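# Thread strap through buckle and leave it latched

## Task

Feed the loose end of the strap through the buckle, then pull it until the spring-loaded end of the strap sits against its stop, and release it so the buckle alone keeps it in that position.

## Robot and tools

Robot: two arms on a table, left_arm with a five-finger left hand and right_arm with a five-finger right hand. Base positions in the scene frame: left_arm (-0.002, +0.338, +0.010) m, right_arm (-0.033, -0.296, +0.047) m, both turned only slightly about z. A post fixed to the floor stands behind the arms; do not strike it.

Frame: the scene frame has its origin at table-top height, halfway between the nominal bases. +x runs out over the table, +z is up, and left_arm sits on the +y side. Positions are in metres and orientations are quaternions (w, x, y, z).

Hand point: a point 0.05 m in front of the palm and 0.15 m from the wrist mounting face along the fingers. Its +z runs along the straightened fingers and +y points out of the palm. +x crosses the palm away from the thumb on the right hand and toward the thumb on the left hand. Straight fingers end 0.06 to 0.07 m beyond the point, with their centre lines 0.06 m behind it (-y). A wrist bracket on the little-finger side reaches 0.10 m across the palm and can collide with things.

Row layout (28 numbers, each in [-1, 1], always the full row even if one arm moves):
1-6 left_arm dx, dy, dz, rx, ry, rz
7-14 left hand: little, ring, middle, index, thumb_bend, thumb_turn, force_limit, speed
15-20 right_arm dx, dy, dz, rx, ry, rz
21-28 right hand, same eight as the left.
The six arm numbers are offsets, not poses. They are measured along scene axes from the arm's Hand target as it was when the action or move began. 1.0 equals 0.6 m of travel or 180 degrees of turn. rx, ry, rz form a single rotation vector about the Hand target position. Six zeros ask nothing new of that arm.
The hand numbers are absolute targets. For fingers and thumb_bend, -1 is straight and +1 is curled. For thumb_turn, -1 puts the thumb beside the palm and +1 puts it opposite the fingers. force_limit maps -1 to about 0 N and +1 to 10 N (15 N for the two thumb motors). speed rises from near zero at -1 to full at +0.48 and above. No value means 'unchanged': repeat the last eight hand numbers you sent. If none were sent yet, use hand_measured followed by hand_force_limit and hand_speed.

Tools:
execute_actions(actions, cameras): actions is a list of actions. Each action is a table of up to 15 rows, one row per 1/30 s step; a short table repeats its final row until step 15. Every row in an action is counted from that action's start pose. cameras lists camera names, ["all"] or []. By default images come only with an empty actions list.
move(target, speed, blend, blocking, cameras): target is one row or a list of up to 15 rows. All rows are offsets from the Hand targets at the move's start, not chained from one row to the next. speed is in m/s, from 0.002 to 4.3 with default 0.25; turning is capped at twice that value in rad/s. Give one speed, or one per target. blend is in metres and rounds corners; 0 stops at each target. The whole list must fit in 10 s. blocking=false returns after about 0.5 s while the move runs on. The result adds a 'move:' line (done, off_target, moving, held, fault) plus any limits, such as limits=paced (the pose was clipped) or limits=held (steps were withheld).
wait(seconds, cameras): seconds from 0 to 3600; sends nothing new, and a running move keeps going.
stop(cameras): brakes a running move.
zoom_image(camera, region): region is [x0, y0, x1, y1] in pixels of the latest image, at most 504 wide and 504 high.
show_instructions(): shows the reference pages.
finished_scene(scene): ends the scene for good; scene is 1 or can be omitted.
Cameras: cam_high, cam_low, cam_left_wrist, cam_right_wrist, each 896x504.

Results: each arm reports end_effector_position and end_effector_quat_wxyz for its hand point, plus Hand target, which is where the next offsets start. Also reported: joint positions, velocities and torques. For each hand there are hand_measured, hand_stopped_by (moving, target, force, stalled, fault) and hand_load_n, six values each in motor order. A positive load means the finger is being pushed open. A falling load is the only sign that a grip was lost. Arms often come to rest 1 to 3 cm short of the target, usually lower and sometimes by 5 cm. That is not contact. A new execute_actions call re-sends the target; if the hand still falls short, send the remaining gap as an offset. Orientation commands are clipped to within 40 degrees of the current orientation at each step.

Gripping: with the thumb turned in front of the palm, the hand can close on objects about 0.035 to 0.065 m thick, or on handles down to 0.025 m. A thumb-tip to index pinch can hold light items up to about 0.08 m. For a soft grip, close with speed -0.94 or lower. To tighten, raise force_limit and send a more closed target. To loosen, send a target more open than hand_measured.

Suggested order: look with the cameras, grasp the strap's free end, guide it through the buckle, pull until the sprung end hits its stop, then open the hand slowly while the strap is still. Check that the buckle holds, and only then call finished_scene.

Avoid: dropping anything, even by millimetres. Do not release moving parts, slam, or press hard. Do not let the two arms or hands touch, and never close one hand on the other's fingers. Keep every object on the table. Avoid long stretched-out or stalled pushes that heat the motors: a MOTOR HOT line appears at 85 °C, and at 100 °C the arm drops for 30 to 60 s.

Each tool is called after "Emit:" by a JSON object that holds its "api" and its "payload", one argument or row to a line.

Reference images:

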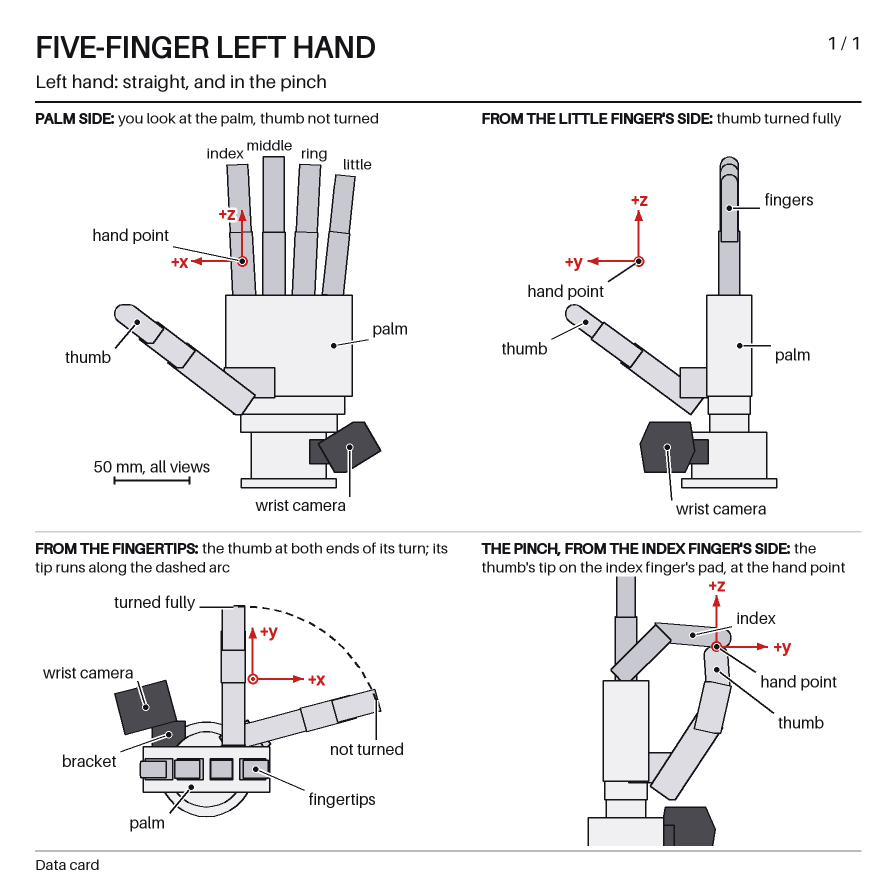

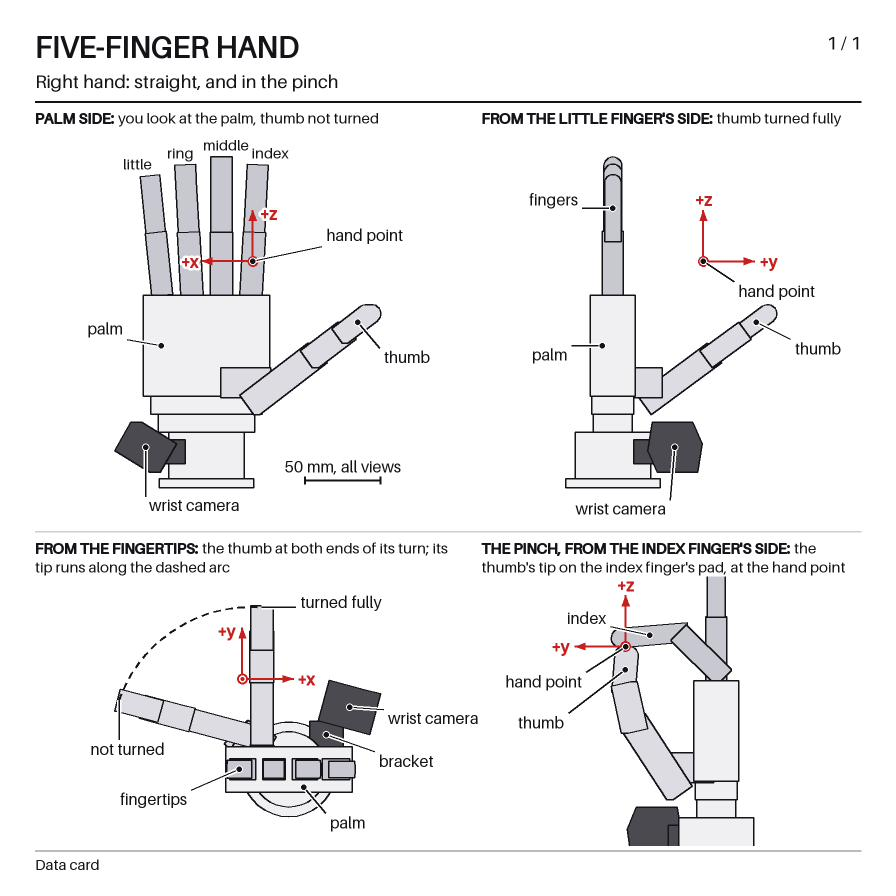

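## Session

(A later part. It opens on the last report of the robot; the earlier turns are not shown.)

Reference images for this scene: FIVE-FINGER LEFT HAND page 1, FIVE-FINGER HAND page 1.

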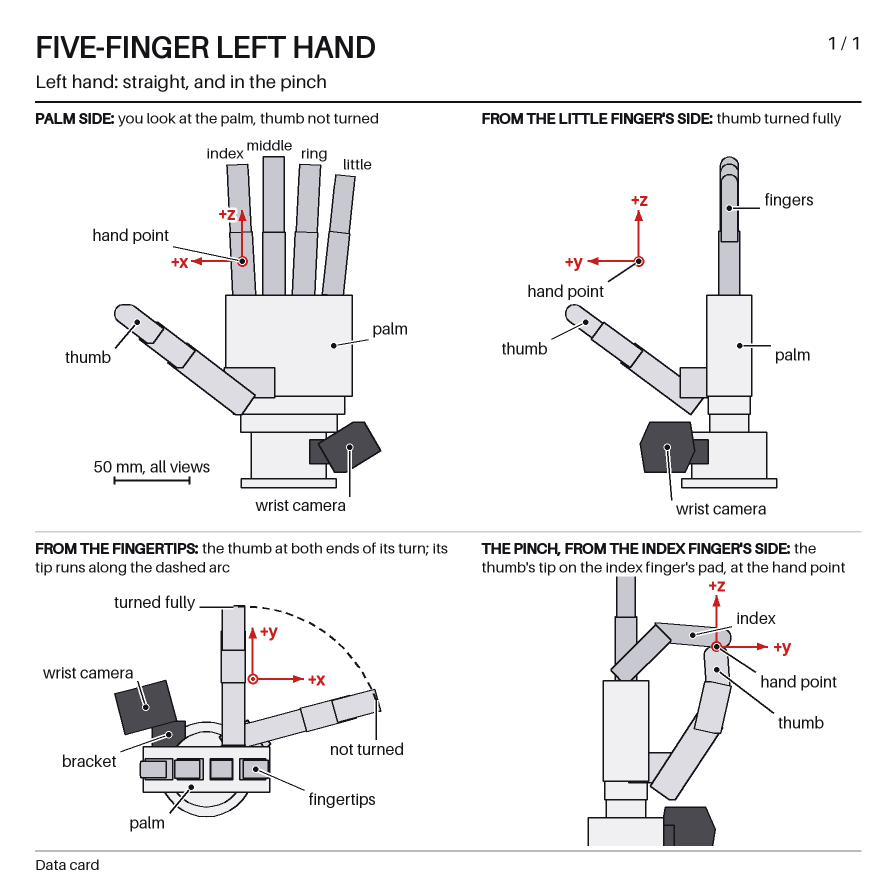

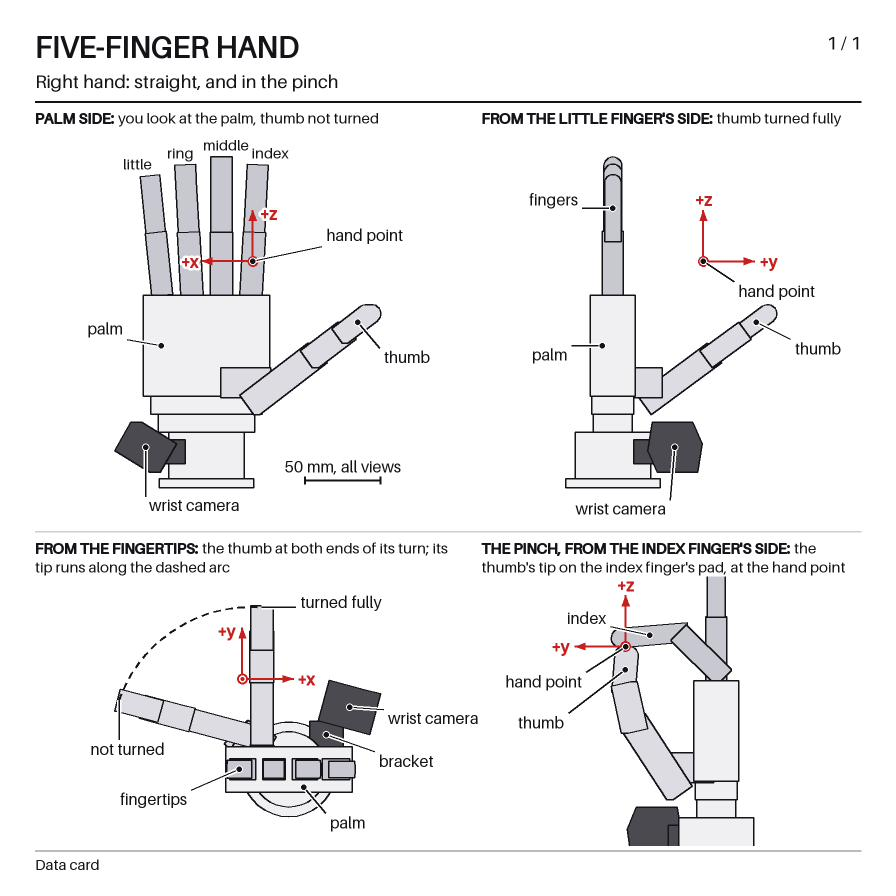

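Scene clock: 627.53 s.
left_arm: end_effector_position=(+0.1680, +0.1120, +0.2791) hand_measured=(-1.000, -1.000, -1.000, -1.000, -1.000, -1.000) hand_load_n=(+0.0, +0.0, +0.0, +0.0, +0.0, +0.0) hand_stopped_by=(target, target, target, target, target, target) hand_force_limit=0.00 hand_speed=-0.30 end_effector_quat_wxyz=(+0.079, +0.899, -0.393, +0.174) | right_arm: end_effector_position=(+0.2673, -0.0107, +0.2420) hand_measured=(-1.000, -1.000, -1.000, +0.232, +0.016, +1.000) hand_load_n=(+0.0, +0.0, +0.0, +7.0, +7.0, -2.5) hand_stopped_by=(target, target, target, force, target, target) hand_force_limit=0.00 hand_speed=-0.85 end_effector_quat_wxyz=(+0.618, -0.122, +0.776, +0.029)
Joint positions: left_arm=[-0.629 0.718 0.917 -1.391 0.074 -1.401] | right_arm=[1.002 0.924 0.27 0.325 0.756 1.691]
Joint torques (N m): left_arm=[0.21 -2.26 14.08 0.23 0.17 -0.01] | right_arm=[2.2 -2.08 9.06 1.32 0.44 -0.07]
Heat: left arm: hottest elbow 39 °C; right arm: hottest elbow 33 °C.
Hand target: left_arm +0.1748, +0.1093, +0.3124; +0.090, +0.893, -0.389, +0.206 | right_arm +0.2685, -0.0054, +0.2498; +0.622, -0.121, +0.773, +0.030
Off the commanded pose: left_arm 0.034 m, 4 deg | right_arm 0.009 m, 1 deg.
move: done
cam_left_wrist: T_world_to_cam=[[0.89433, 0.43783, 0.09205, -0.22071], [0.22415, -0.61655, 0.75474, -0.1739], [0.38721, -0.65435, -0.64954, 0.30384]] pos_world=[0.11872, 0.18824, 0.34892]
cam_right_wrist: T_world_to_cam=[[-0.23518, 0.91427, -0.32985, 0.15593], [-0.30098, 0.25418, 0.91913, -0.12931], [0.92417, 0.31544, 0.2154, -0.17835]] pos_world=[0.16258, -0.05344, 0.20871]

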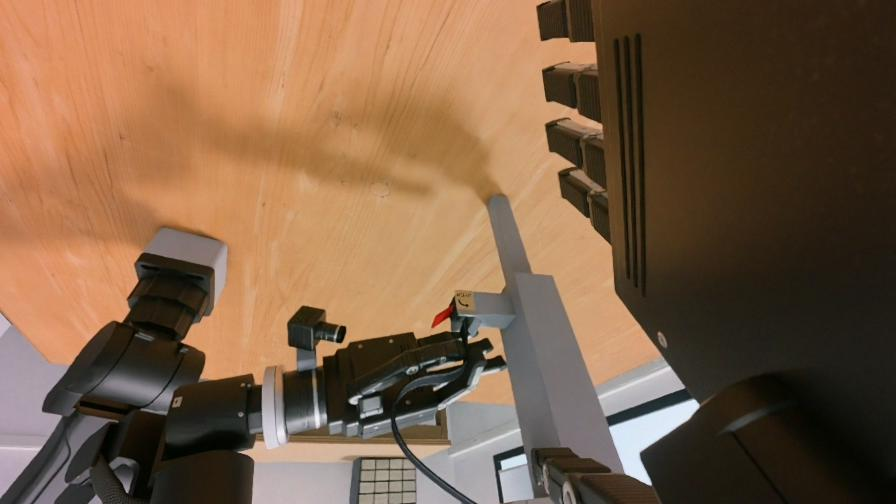

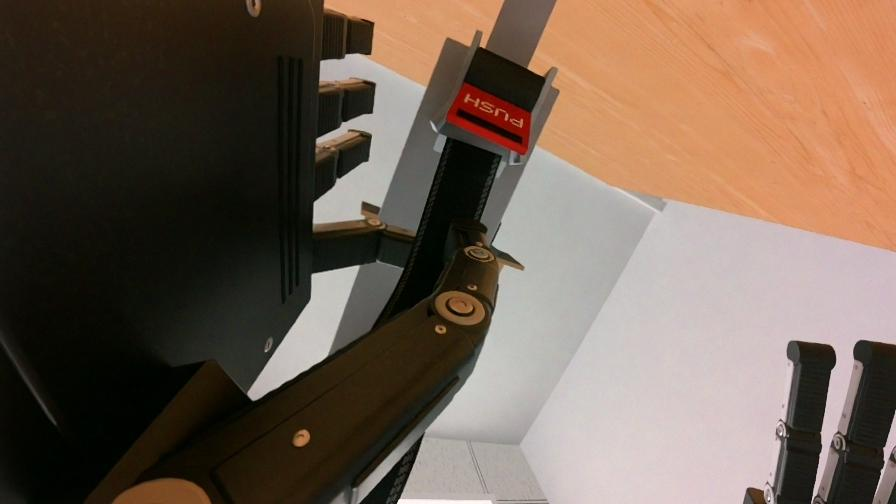

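Emit:
{"api": "move", "payload": {
  "target": [0,0,0,0,0,0,-1,-1,-1,-1,-1,-1,0,-0.3,0.0075,0.002,0.003,0,0,0,-1,-1,-1,0.4,0.02,1,0,-0.85],
  "speed": 0.04,
  "cameras": ["cam_left_wrist","cam_right_wrist"]
}}

Emit:
{"api": "zoom_image", "payload": {
  "camera": "cam_left_wrist",
  "region": [440, 290, 500, 350]
}}

Emit:
{"api": "zoom_image", "payload": {
  "camera": "cam_right_wrist",
  "region": [420, 80, 560, 220]
}}

Scene clock: 633.90 s.
left_arm: end_effector_position=(+0.1680, +0.1120, +0.2791) hand_measured=(-1.000, -1.000, -1.000, -1.000, -1.000, -1.000) hand_load_n=(+0.0, +0.0, +0.0, +0.0, +0.0, +0.0) hand_stopped_by=(target, target, target, target, target, target) hand_force_limit=0.00 hand_speed=-0.30 end_effector_quat_wxyz=(+0.079, +0.899, -0.393, +0.174) | right_arm: end_effector_position=(+0.2674, -0.0099, +0.2384) hand_measured=(-1.000, -1.000, -1.000, +0.232, +0.016, +1.000) hand_load_n=(+0.0, +0.0, +0.0, +7.0, +7.0, -2.5) hand_stopped_by=(target, target, target, force, target, target) hand_force_limit=0.00 hand_speed=-0.85 end_effector_quat_wxyz=(+0.615, -0.125, +0.778, +0.027)
Joint positions: left_arm=[-0.629 0.718 0.917 -1.391 0.074 -1.401] | right_arm=[1.002 0.933 0.27 0.325 0.754 1.691]
Joint torques (N m): left_arm=[0.09 -2.14 14.06 0.18 0.17 -0.01] | right_arm=[1.08 -2.14 9.69 1.48 -0.08 -0.12]
Heat: left arm: hottest elbow 39 °C; right arm: hottest elbow 32 °C.
Hand target: left_arm +0.1748, +0.1093, +0.3124; +0.090, +0.893, -0.389, +0.206 | right_arm +0.2730, -0.0042, +0.2516; +0.622, -0.121, +0.773, +0.030
Off the commanded pose: left_arm 0.034 m, 4 deg | right_arm 0.015 m, 1 deg.
move: off_target (right_arm)
cam_left_wrist: T_world_to_cam=[[0.89433, 0.43783, 0.09205, -0.22071], [0.22415, -0.61655, 0.75474, -0.1739], [0.38721, -0.65435, -0.64954, 0.30384]] pos_world=[0.11872, 0.18824, 0.34892]
cam_right_wrist: T_world_to_cam=[[-0.23836, 0.91144, -0.33535, 0.15621], [-0.29633, 0.26058, 0.91885, -0.12727], [0.92486, 0.31839, 0.20797, -0.17641]] pos_world=[0.16267, -0.05305, 0.20602]

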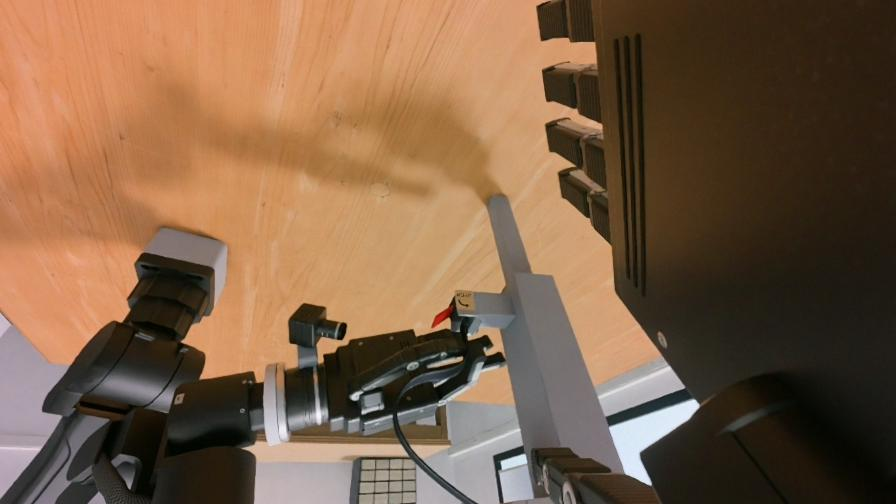

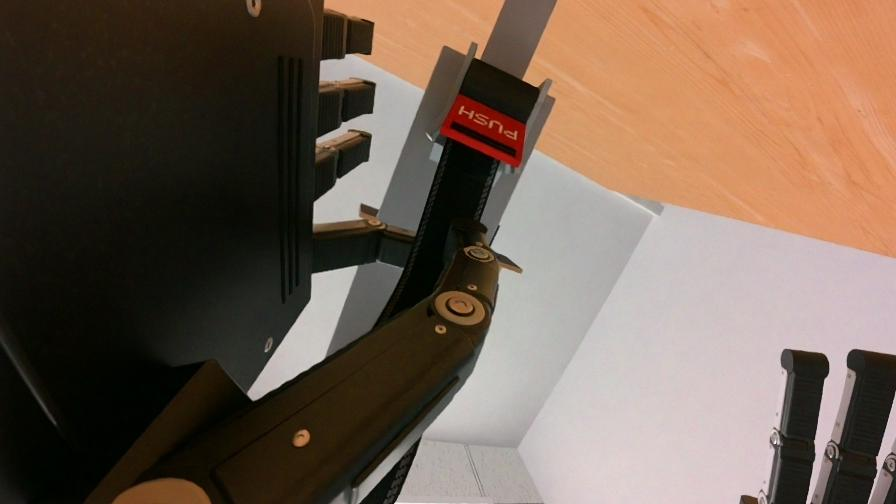

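Scaled by 8.400.

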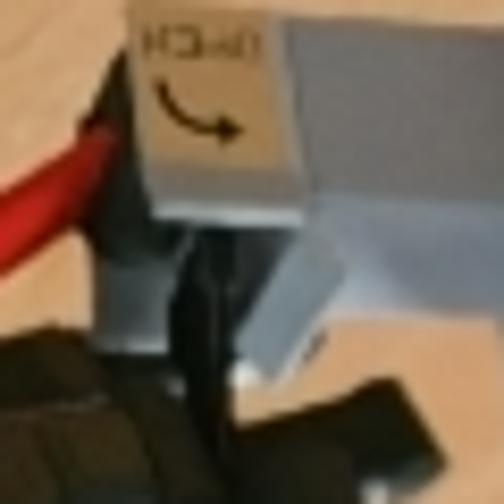

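Scaled by 3.600.

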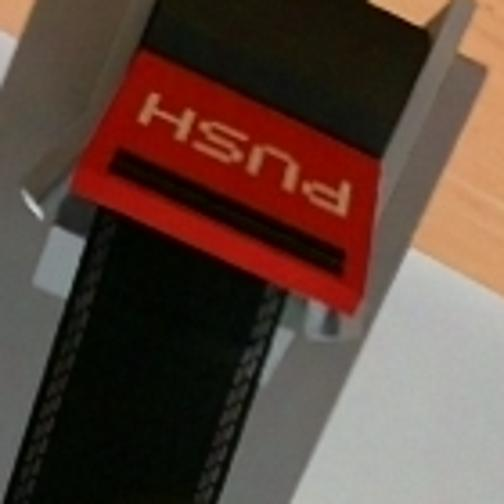

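Emit:
{"api": "move", "payload": {
  "target": [0,0,0,0,0,0,-1,-1,-1,-1,-1,-1,0,-0.3,0.001,-0.001,-0.018,0,0,0,-1,-1,-1,0.4,0.02,1,0,-0.85],
  "speed": 0.03,
  "cameras": ["cam_left_wrist","cam_right_wrist"]
}}

Emit:
{"api": "zoom_image", "payload": {
  "camera": "cam_left_wrist",
  "region": [440, 290, 500, 350]
}}

Emit:
{"api": "zoom_image", "payload": {
  "camera": "cam_right_wrist",
  "region": [420, 80, 560, 220]
}}

Scene clock: 644.17 s.
left_arm: end_effector_position=(+0.1680, +0.1120, +0.2791) hand_measured=(-1.000, -1.000, -1.000, -1.000, -1.000, -1.000) hand_load_n=(+0.0, +0.0, +0.0, +0.0, +0.0, +0.0) hand_stopped_by=(target, target, target, target, target, target) hand_force_limit=0.00 hand_speed=-0.30 end_effector_quat_wxyz=(+0.079, +0.899, -0.393, +0.174) | right_arm: end_effector_position=(+0.2710, -0.0081, +0.2317) hand_measured=(-1.000, -1.000, -1.000, +0.232, +0.016, +1.000) hand_load_n=(+0.0, +0.0, +0.0, +6.5, +6.5, -2.5) hand_stopped_by=(target, target, target, force, target, target) hand_force_limit=0.00 hand_speed=-0.85 end_effector_quat_wxyz=(+0.613, -0.125, +0.779, +0.024)
Joint positions: left_arm=[-0.629 0.718 0.917 -1.391 0.074 -1.401] | right_arm=[0.996 0.972 0.27 0.358 0.751 1.691]
Joint torques (N m): left_arm=[0.15 -2.32 14.06 0.2 0.17 -0.01] | right_arm=[0.79 -2.37 8.18 2.47 -0.07 -0.13]
Heat: left arm: hottest elbow 39 °C; right arm: hottest elbow 32 °C.
Hand target: left_arm +0.1748, +0.1093, +0.3124; +0.090, +0.893, -0.389, +0.206 | right_arm +0.2736, -0.0048, +0.2408; +0.622, -0.121, +0.773, +0.030
Off the commanded pose: left_arm 0.034 m, 4 deg | right_arm 0.010 m, 2 deg.
move: done
cam_left_wrist: T_world_to_cam=[[0.89433, 0.43783, 0.09205, -0.22071], [0.22415, -0.61655, 0.75474, -0.1739], [0.38721, -0.65435, -0.64954, 0.30384]] pos_world=[0.11872, 0.18824, 0.34892]
cam_right_wrist: T_world_to_cam=[[-0.23679, 0.9107, -0.33846, 0.15343], [-0.29161, 0.26569, 0.9189, -0.12178], [0.92677, 0.31628, 0.20265, -0.17809]] pos_world=[0.16587, -0.05105, 0.19993]

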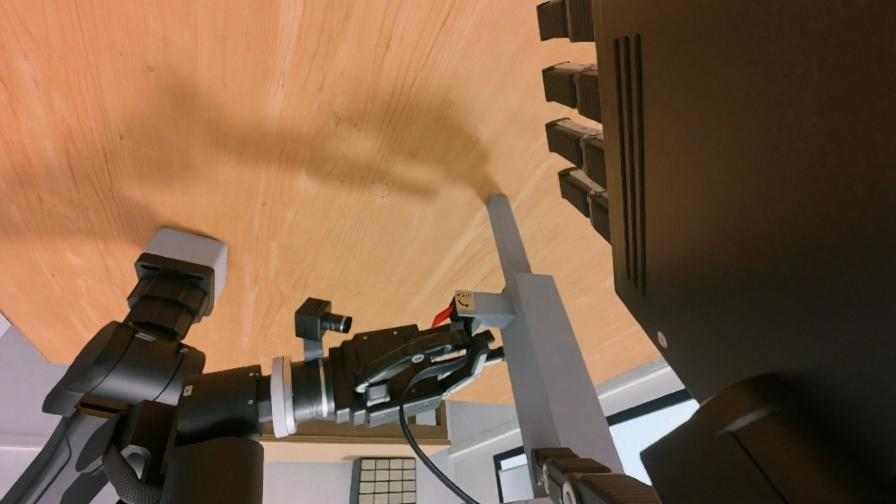

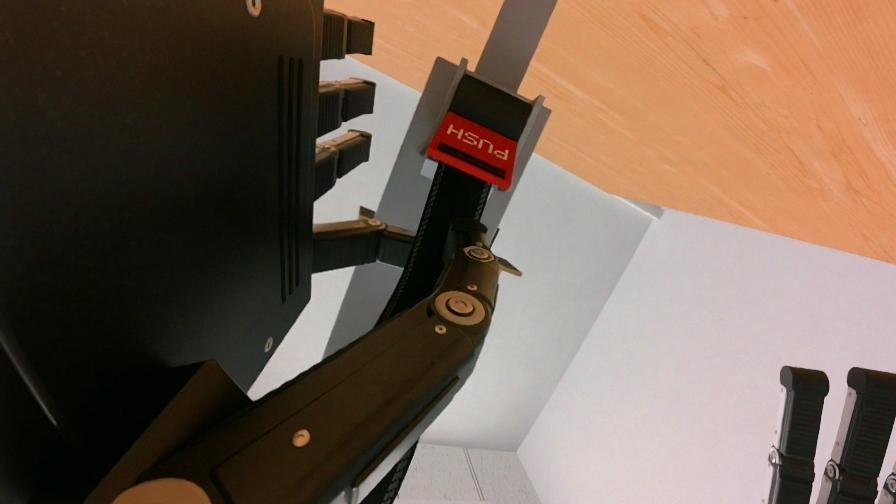

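Scaled by 8.400.

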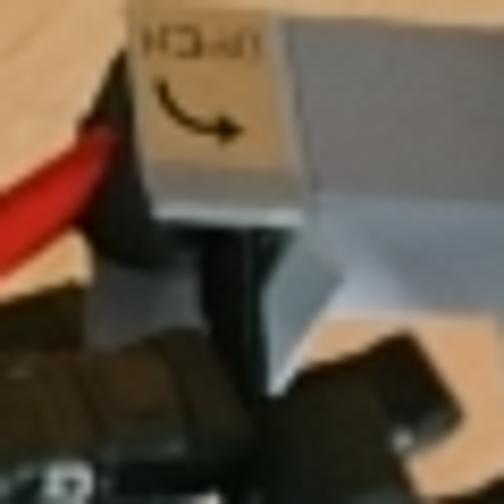

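Scaled by 3.600.

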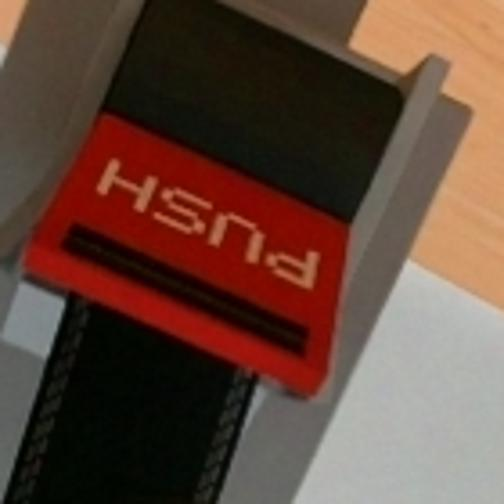

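Emit:
{"api": "move", "payload": {
  "target": [0,0,0,0,0,0,-1,-1,-1,-1,-1,-1,0,-0.3,0,0,-0.012,0,0,0,-1,-1,-1,0.4,0.02,1,0,-0.85],
  "speed": 0.03,
  "cameras": ["cam_left_wrist","cam_right_wrist","cam_low"]
}}

Emit:
{"api": "zoom_image", "payload": {
  "camera": "cam_left_wrist",
  "region": [440, 280, 510, 350]
}}

Emit:
{"api": "zoom_image", "payload": {
  "camera": "cam_right_wrist",
  "region": [400, 80, 560, 260]
}}

Emit:
{"api": "zoom_image", "payload": {
  "camera": "cam_low",
  "region": [320, 200, 400, 280]
}}

Scene clock: 650.80 s.
left_arm: end_effector_position=(+0.1680, +0.1120, +0.2791) hand_measured=(-1.000, -1.000, -1.000, -1.000, -1.000, -1.000) hand_load_n=(+0.0, +0.0, +0.0, +0.0, +0.0, +0.5) hand_stopped_by=(target, target, target, target, target, target) hand_force_limit=0.00 hand_speed=-0.30 end_effector_quat_wxyz=(+0.079, +0.899, -0.393, +0.174) | right_arm: end_effector_position=(+0.2737, -0.0062, +0.2307) hand_measured=(-1.000, -1.000, -1.000, +0.232, +0.016, +1.000) hand_load_n=(+0.0, +0.0, +0.0, +7.0, +6.0, -3.0) hand_stopped_by=(target, target, target, force, target, target) hand_force_limit=0.00 hand_speed=-0.85 end_effector_quat_wxyz=(+0.616, -0.121, +0.778, +0.026)
Joint positions: left_arm=[-0.629 0.718 0.917 -1.391 0.074 -1.401] | right_arm=[0.993 0.999 0.27 0.396 0.751 1.691]
Joint torques (N m): left_arm=[0.09 -2.26 14.04 0.21 0.17 0] | right_arm=[0.85 -2.61 7.2 2.54 -0.08 -0.13]
Heat: left arm: hottest elbow 39 °C; right arm: hottest elbow 32 °C.
Hand target: left_arm +0.1748, +0.1093, +0.3124; +0.090, +0.893, -0.389, +0.206 | right_arm +0.2736, -0.0048, +0.2336; +0.622, -0.121, +0.773, +0.030
Off the commanded pose: left_arm 0.034 m, 4 deg | right_arm 0.003 m, 1 deg.
move: done
cam_left_wrist: T_world_to_cam=[[0.89433, 0.43783, 0.09205, -0.22071], [0.22415, -0.61655, 0.75474, -0.1739], [0.38721, -0.65435, -0.64954, 0.30384]] pos_world=[0.11872, 0.18824, 0.34892]
cam_right_wrist: T_world_to_cam=[[-0.23204, 0.91439, -0.33174, 0.14929], [-0.2963, 0.2584, 0.91948, -0.1194], [0.92648, 0.31165, 0.21098, -0.18297]] pos_world=[0.16877, -0.04863, 0.19792]
Images, in order (width x height): cam_low 896x504, cam_left_wrist 896x504, cam_right_wrist 896x504.

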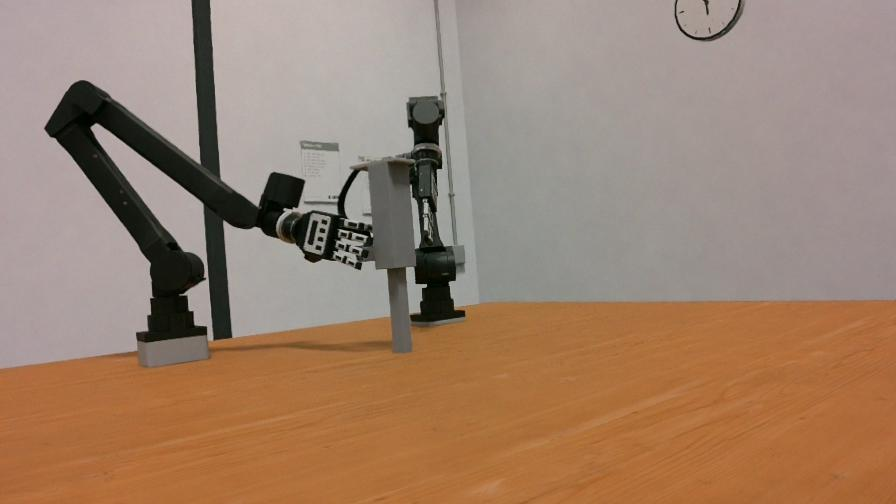

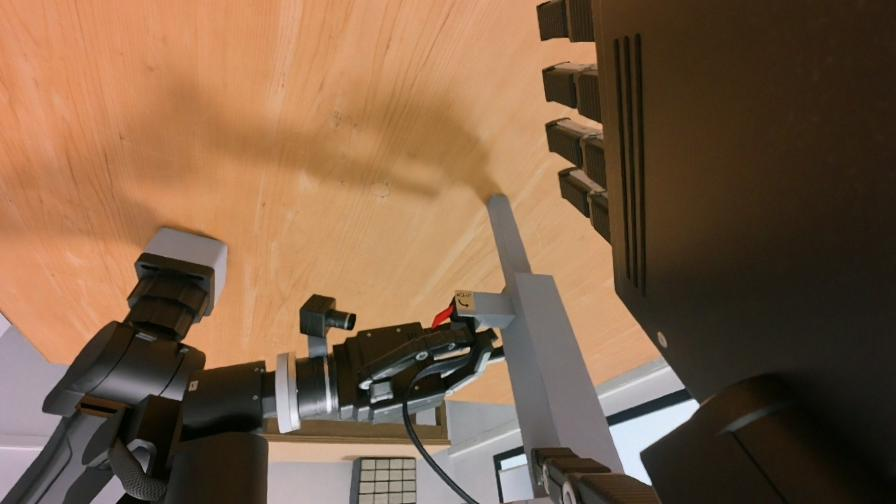

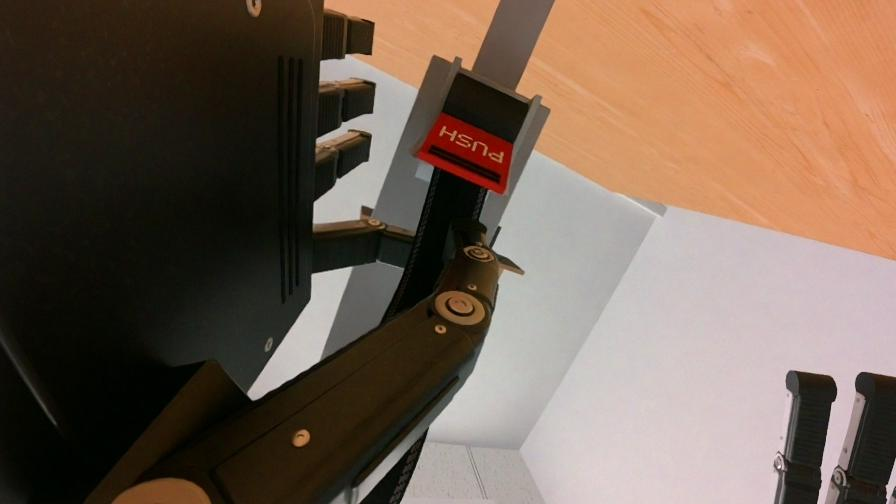

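Scaled by 7.200.

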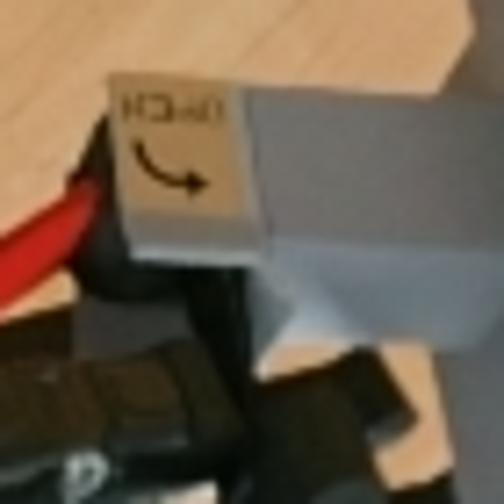

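Scaled by 2.800.

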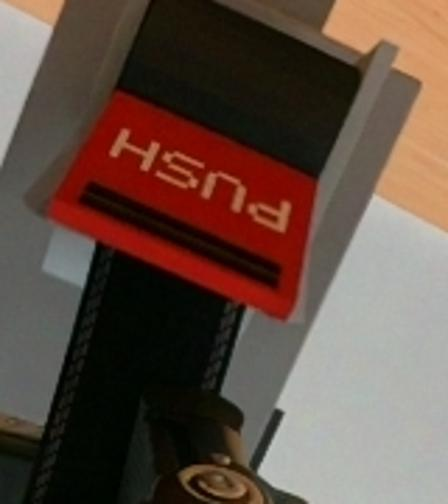

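Scaled by 6.300.

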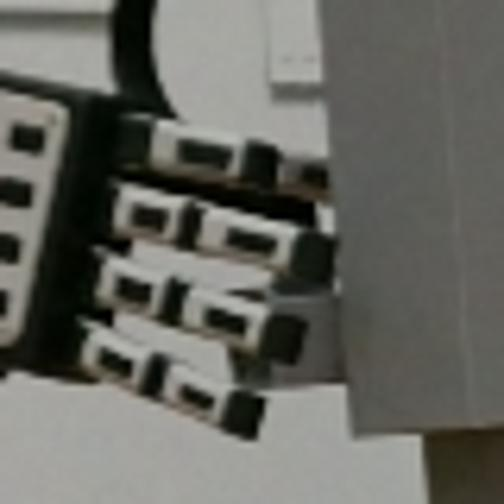

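Emit:
{"api": "move", "payload": {
  "target": [0,0,0,0,0,0,-1,-1,-1,-1,-1,-1,0,-0.3,-0.003,-0.001,-0.013,0,0,0,-1,-1,-1,0.4,0.02,1,0,-0.85],
  "speed": 0.03,
  "cameras": ["cam_left_wrist","cam_right_wrist","cam_low"]
}}

Emit:
{"api": "zoom_image", "payload": {
  "camera": "cam_left_wrist",
  "region": [440, 280, 510, 350]
}}

Emit:
{"api": "zoom_image", "payload": {
  "camera": "cam_right_wrist",
  "region": [400, 80, 560, 260]
}}

Scene clock: 656.07 s.
left_arm: end_effector_position=(+0.1680, +0.1120, +0.2791) hand_measured=(-1.000, -1.000, -1.000, -1.000, -1.000, -1.000) hand_load_n=(+0.0, +0.0, +0.0, +0.0, -0.5, +0.0) hand_stopped_by=(target, target, target, target, target, target) hand_force_limit=0.00 hand_speed=-0.30 end_effector_quat_wxyz=(+0.079, +0.899, -0.393, +0.174) | right_arm: end_effector_position=(+0.2742, -0.0055, +0.2279) hand_measured=(-1.000, -1.000, -1.000, +0.232, +0.016, +1.000) hand_load_n=(+0.0, +0.0, +0.0, +6.5, +6.0, -3.0) hand_stopped_by=(target, target, target, force, target, target) hand_force_limit=0.00 hand_speed=-0.85 end_effector_quat_wxyz=(+0.619, -0.119, +0.776, +0.030)
Joint positions: left_arm=[-0.629 0.718 0.917 -1.391 0.074 -1.401] | right_arm=[0.993 1.024 0.263 0.439 0.751 1.691]
Joint torques (N m): left_arm=[0.15 -2.2 14.06 0.2 0.16 0] | right_arm=[1.2 -2.55 6.43 2.43 0.11 -0.11]
Heat: left arm: hottest elbow 39 °C; right arm: hottest elbow 32 °C.
Hand target: left_arm +0.1748, +0.1093, +0.3124; +0.090, +0.893, -0.389, +0.206 | right_arm +0.2718, -0.0054, +0.2258; +0.622, -0.121, +0.773, +0.030
Off the commanded pose: left_arm 0.034 m, 4 deg | right_arm 0.003 m, 1 deg.
move: done
cam_left_wrist: T_world_to_cam=[[0.89433, 0.43783, 0.09205, -0.22071], [0.22415, -0.61655, 0.75474, -0.1739], [0.38721, -0.65435, -0.64954, 0.30384]] pos_world=[0.11872, 0.18824, 0.34892]
cam_right_wrist: T_world_to_cam=[[-0.23007, 0.91729, -0.32502, 0.14567], [-0.30186, 0.25024, 0.91992, -0.11551], [0.92517, 0.30976, 0.21932, -0.18465]] pos_world=[0.16948, -0.04752, 0.1941]
Images, in order (width x height): cam_low 896x504, cam_left_wrist 896x504, cam_right_wrist 896x504.

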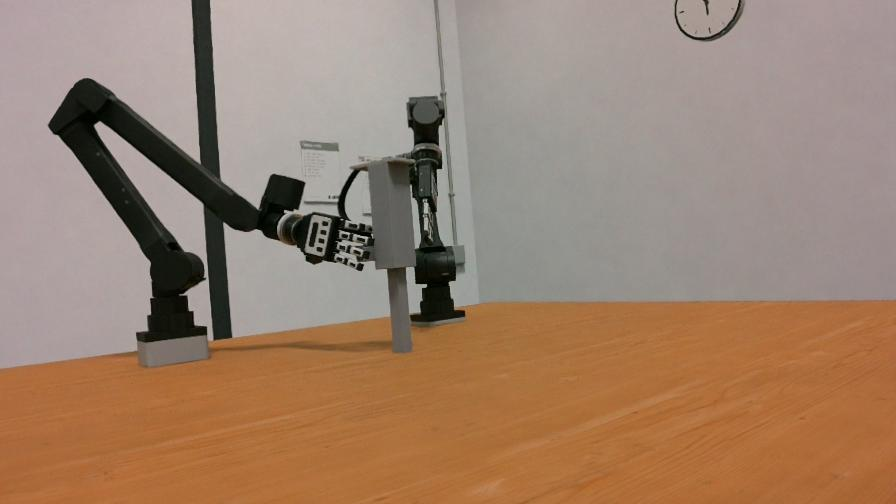

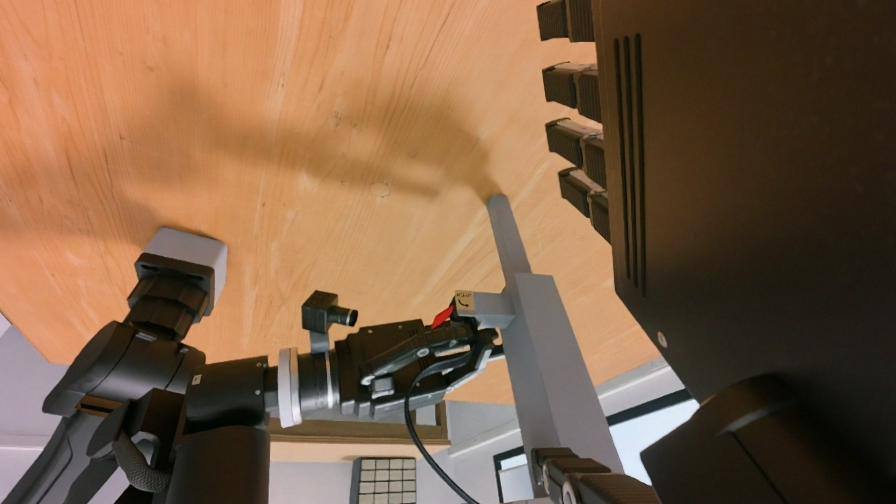

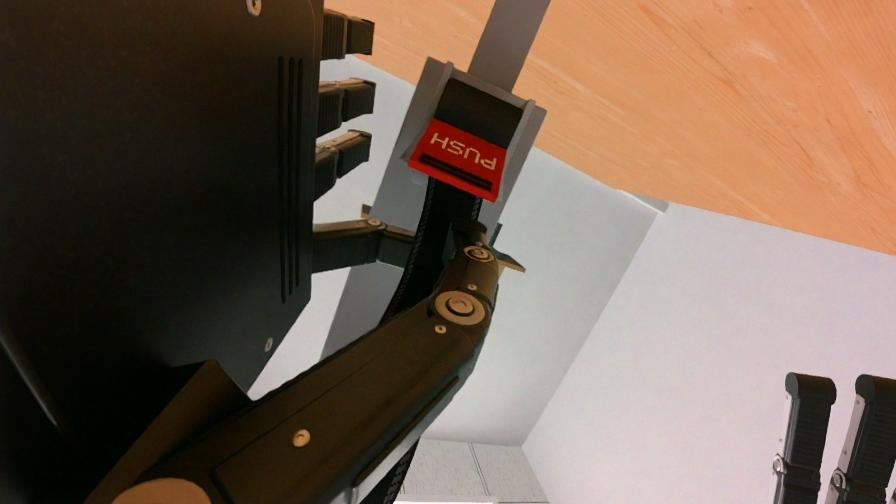

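Scaled by 7.200.

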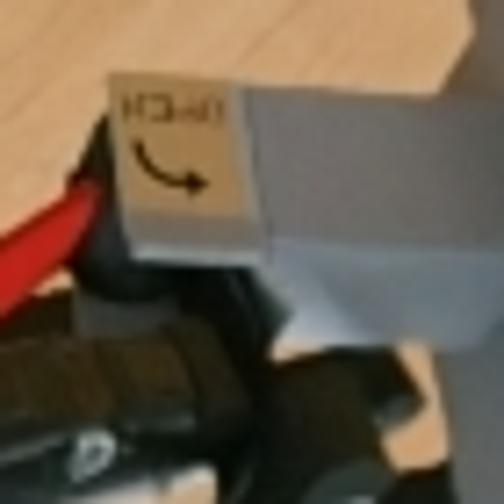

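Scaled by 2.800.

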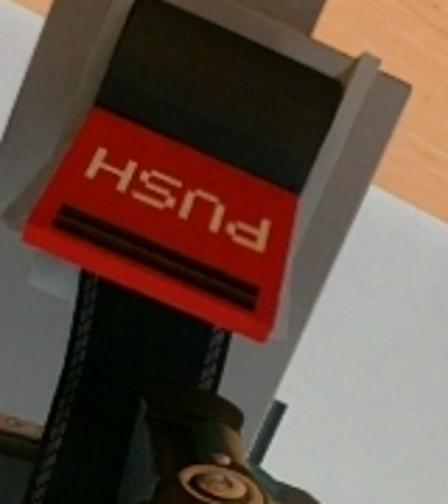

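Emit:
{"api": "move", "payload": {
  "target": [0,0,0,0,0,0,-1,-1,-1,-1,-1,-1,0,-0.3,-0.005,-0.001,-0.01,0,0,0,-1,-1,-1,0.4,0.02,1,0,-0.85],
  "speed": 0.03,
  "cameras": ["cam_left_wrist","cam_right_wrist","cam_low"]
}}

Emit:
{"api": "zoom_image", "payload": {
  "camera": "cam_left_wrist",
  "region": [440, 280, 510, 350]
}}

Emit:
{"api": "zoom_image", "payload": {
  "camera": "cam_right_wrist",
  "region": [400, 80, 560, 260]
}}

Emit:
{"api": "zoom_image", "payload": {
  "camera": "cam_low",
  "region": [330, 210, 400, 280]
}}

Scene clock: 719.57 s.
left_arm: end_effector_position=(+0.1680, +0.1120, +0.2791) hand_measured=(-1.000, -1.000, -1.000, -1.000, -1.000, -1.000) hand_load_n=(+0.0, +0.0, +0.0, +0.0, +0.0, +0.0) hand_stopped_by=(target, target, target, target, target, target) hand_force_limit=0.00 hand_speed=-0.30 end_effector_quat_wxyz=(+0.079, +0.899, -0.393, +0.174) | right_arm: end_effector_position=(+0.2734, -0.0072, +0.2229) hand_measured=(-1.000, -1.000, -1.000, +0.232, +0.016, +1.000) hand_load_n=(+0.0, +0.0, +0.0, +6.0, +6.0, -2.5) hand_stopped_by=(target, target, target, force, target, target) hand_force_limit=0.00 hand_speed=-0.85 end_effector_quat_wxyz=(+0.620, -0.118, +0.775, +0.029)
Joint positions: left_arm=[-0.629 0.718 0.917 -1.391 0.074 -1.401] | right_arm=[0.993 1.039 0.25 0.468 0.753 1.691]
Joint torques (N m): left_arm=[0.21 -2.32 14.08 0.17 0.16 0] | right_arm=[1.96 -2.49 6.22 2.33 0.41 -0.08]
Heat: left arm: hottest elbow 40 °C; right arm: hottest elbow 30 °C.
Hand target: left_arm +0.1748, +0.1093, +0.3124; +0.090, +0.893, -0.389, +0.206 | right_arm +0.2688, -0.0060, +0.2198; +0.622, -0.121, +0.773, +0.030
Off the commanded pose: left_arm 0.034 m, 4 deg | right_arm 0.006 m, 1 deg.
move: done
cam_left_wrist: T_world_to_cam=[[0.89433, 0.43783, 0.09205, -0.22071], [0.22415, -0.61655, 0.75474, -0.1739], [0.38721, -0.65435, -0.64954, 0.30384]] pos_world=[0.11872, 0.18824, 0.34892]
cam_right_wrist: T_world_to_cam=[[-0.22834, 0.91797, -0.32432, 0.14485], [-0.30256, 0.24972, 0.91983, -0.11048], [0.92537, 0.30816, 0.22072, -0.18256]] pos_world=[0.16858, -0.04911, 0.1889]
Images, in order (width x height): cam_low 896x504, cam_left_wrist 896x504, cam_right_wrist 896x504.

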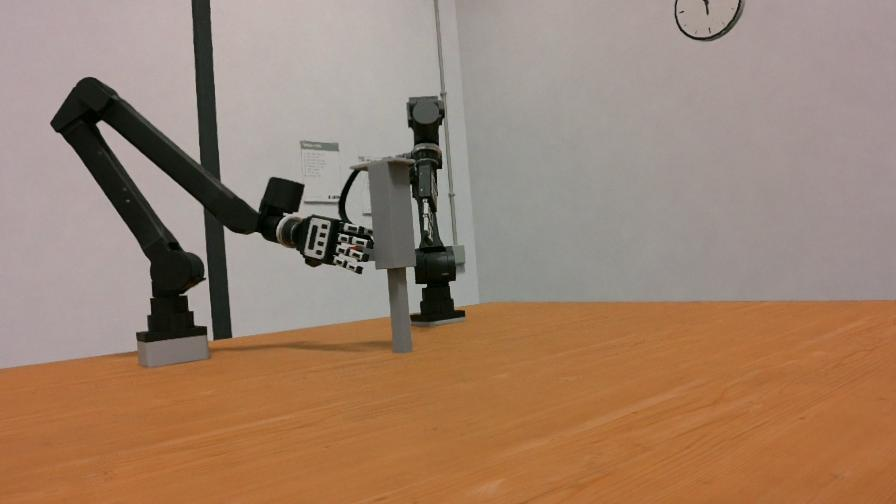

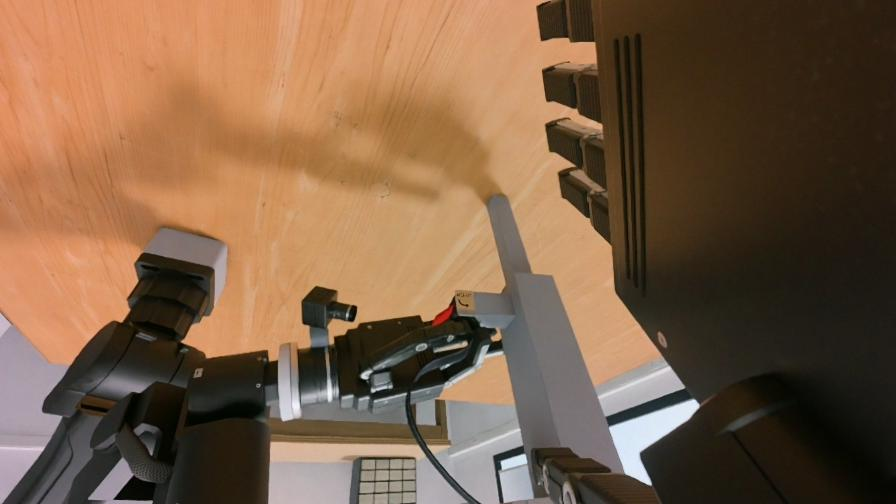

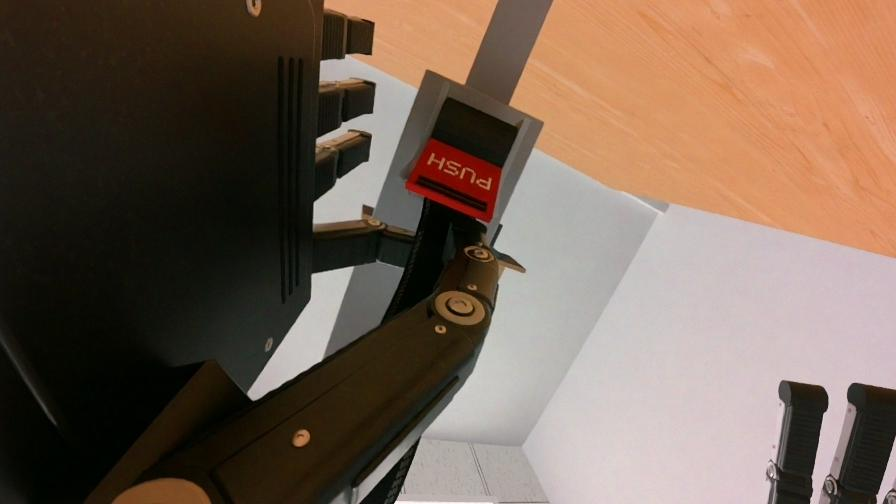

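Scaled by 7.200.

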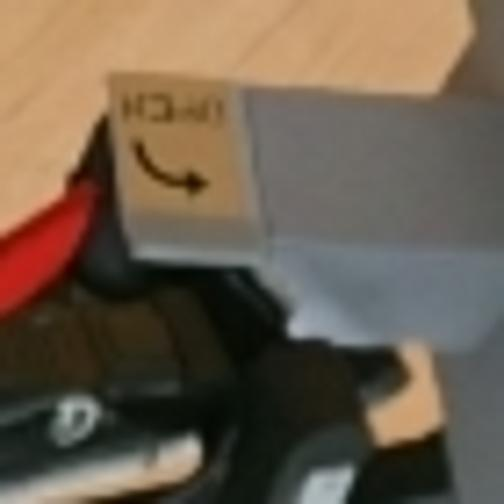

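Scaled by 2.800.

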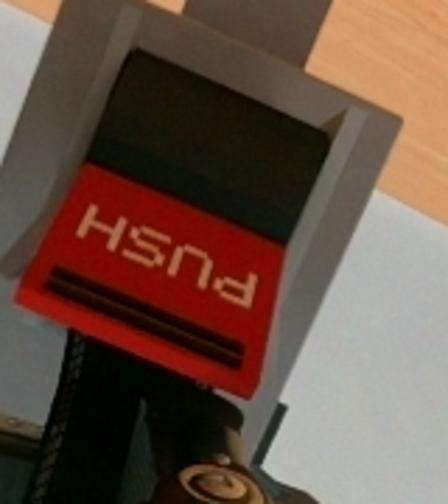

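Scaled by 7.200.

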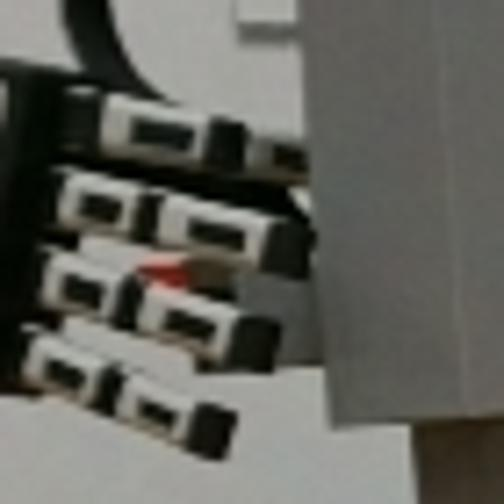

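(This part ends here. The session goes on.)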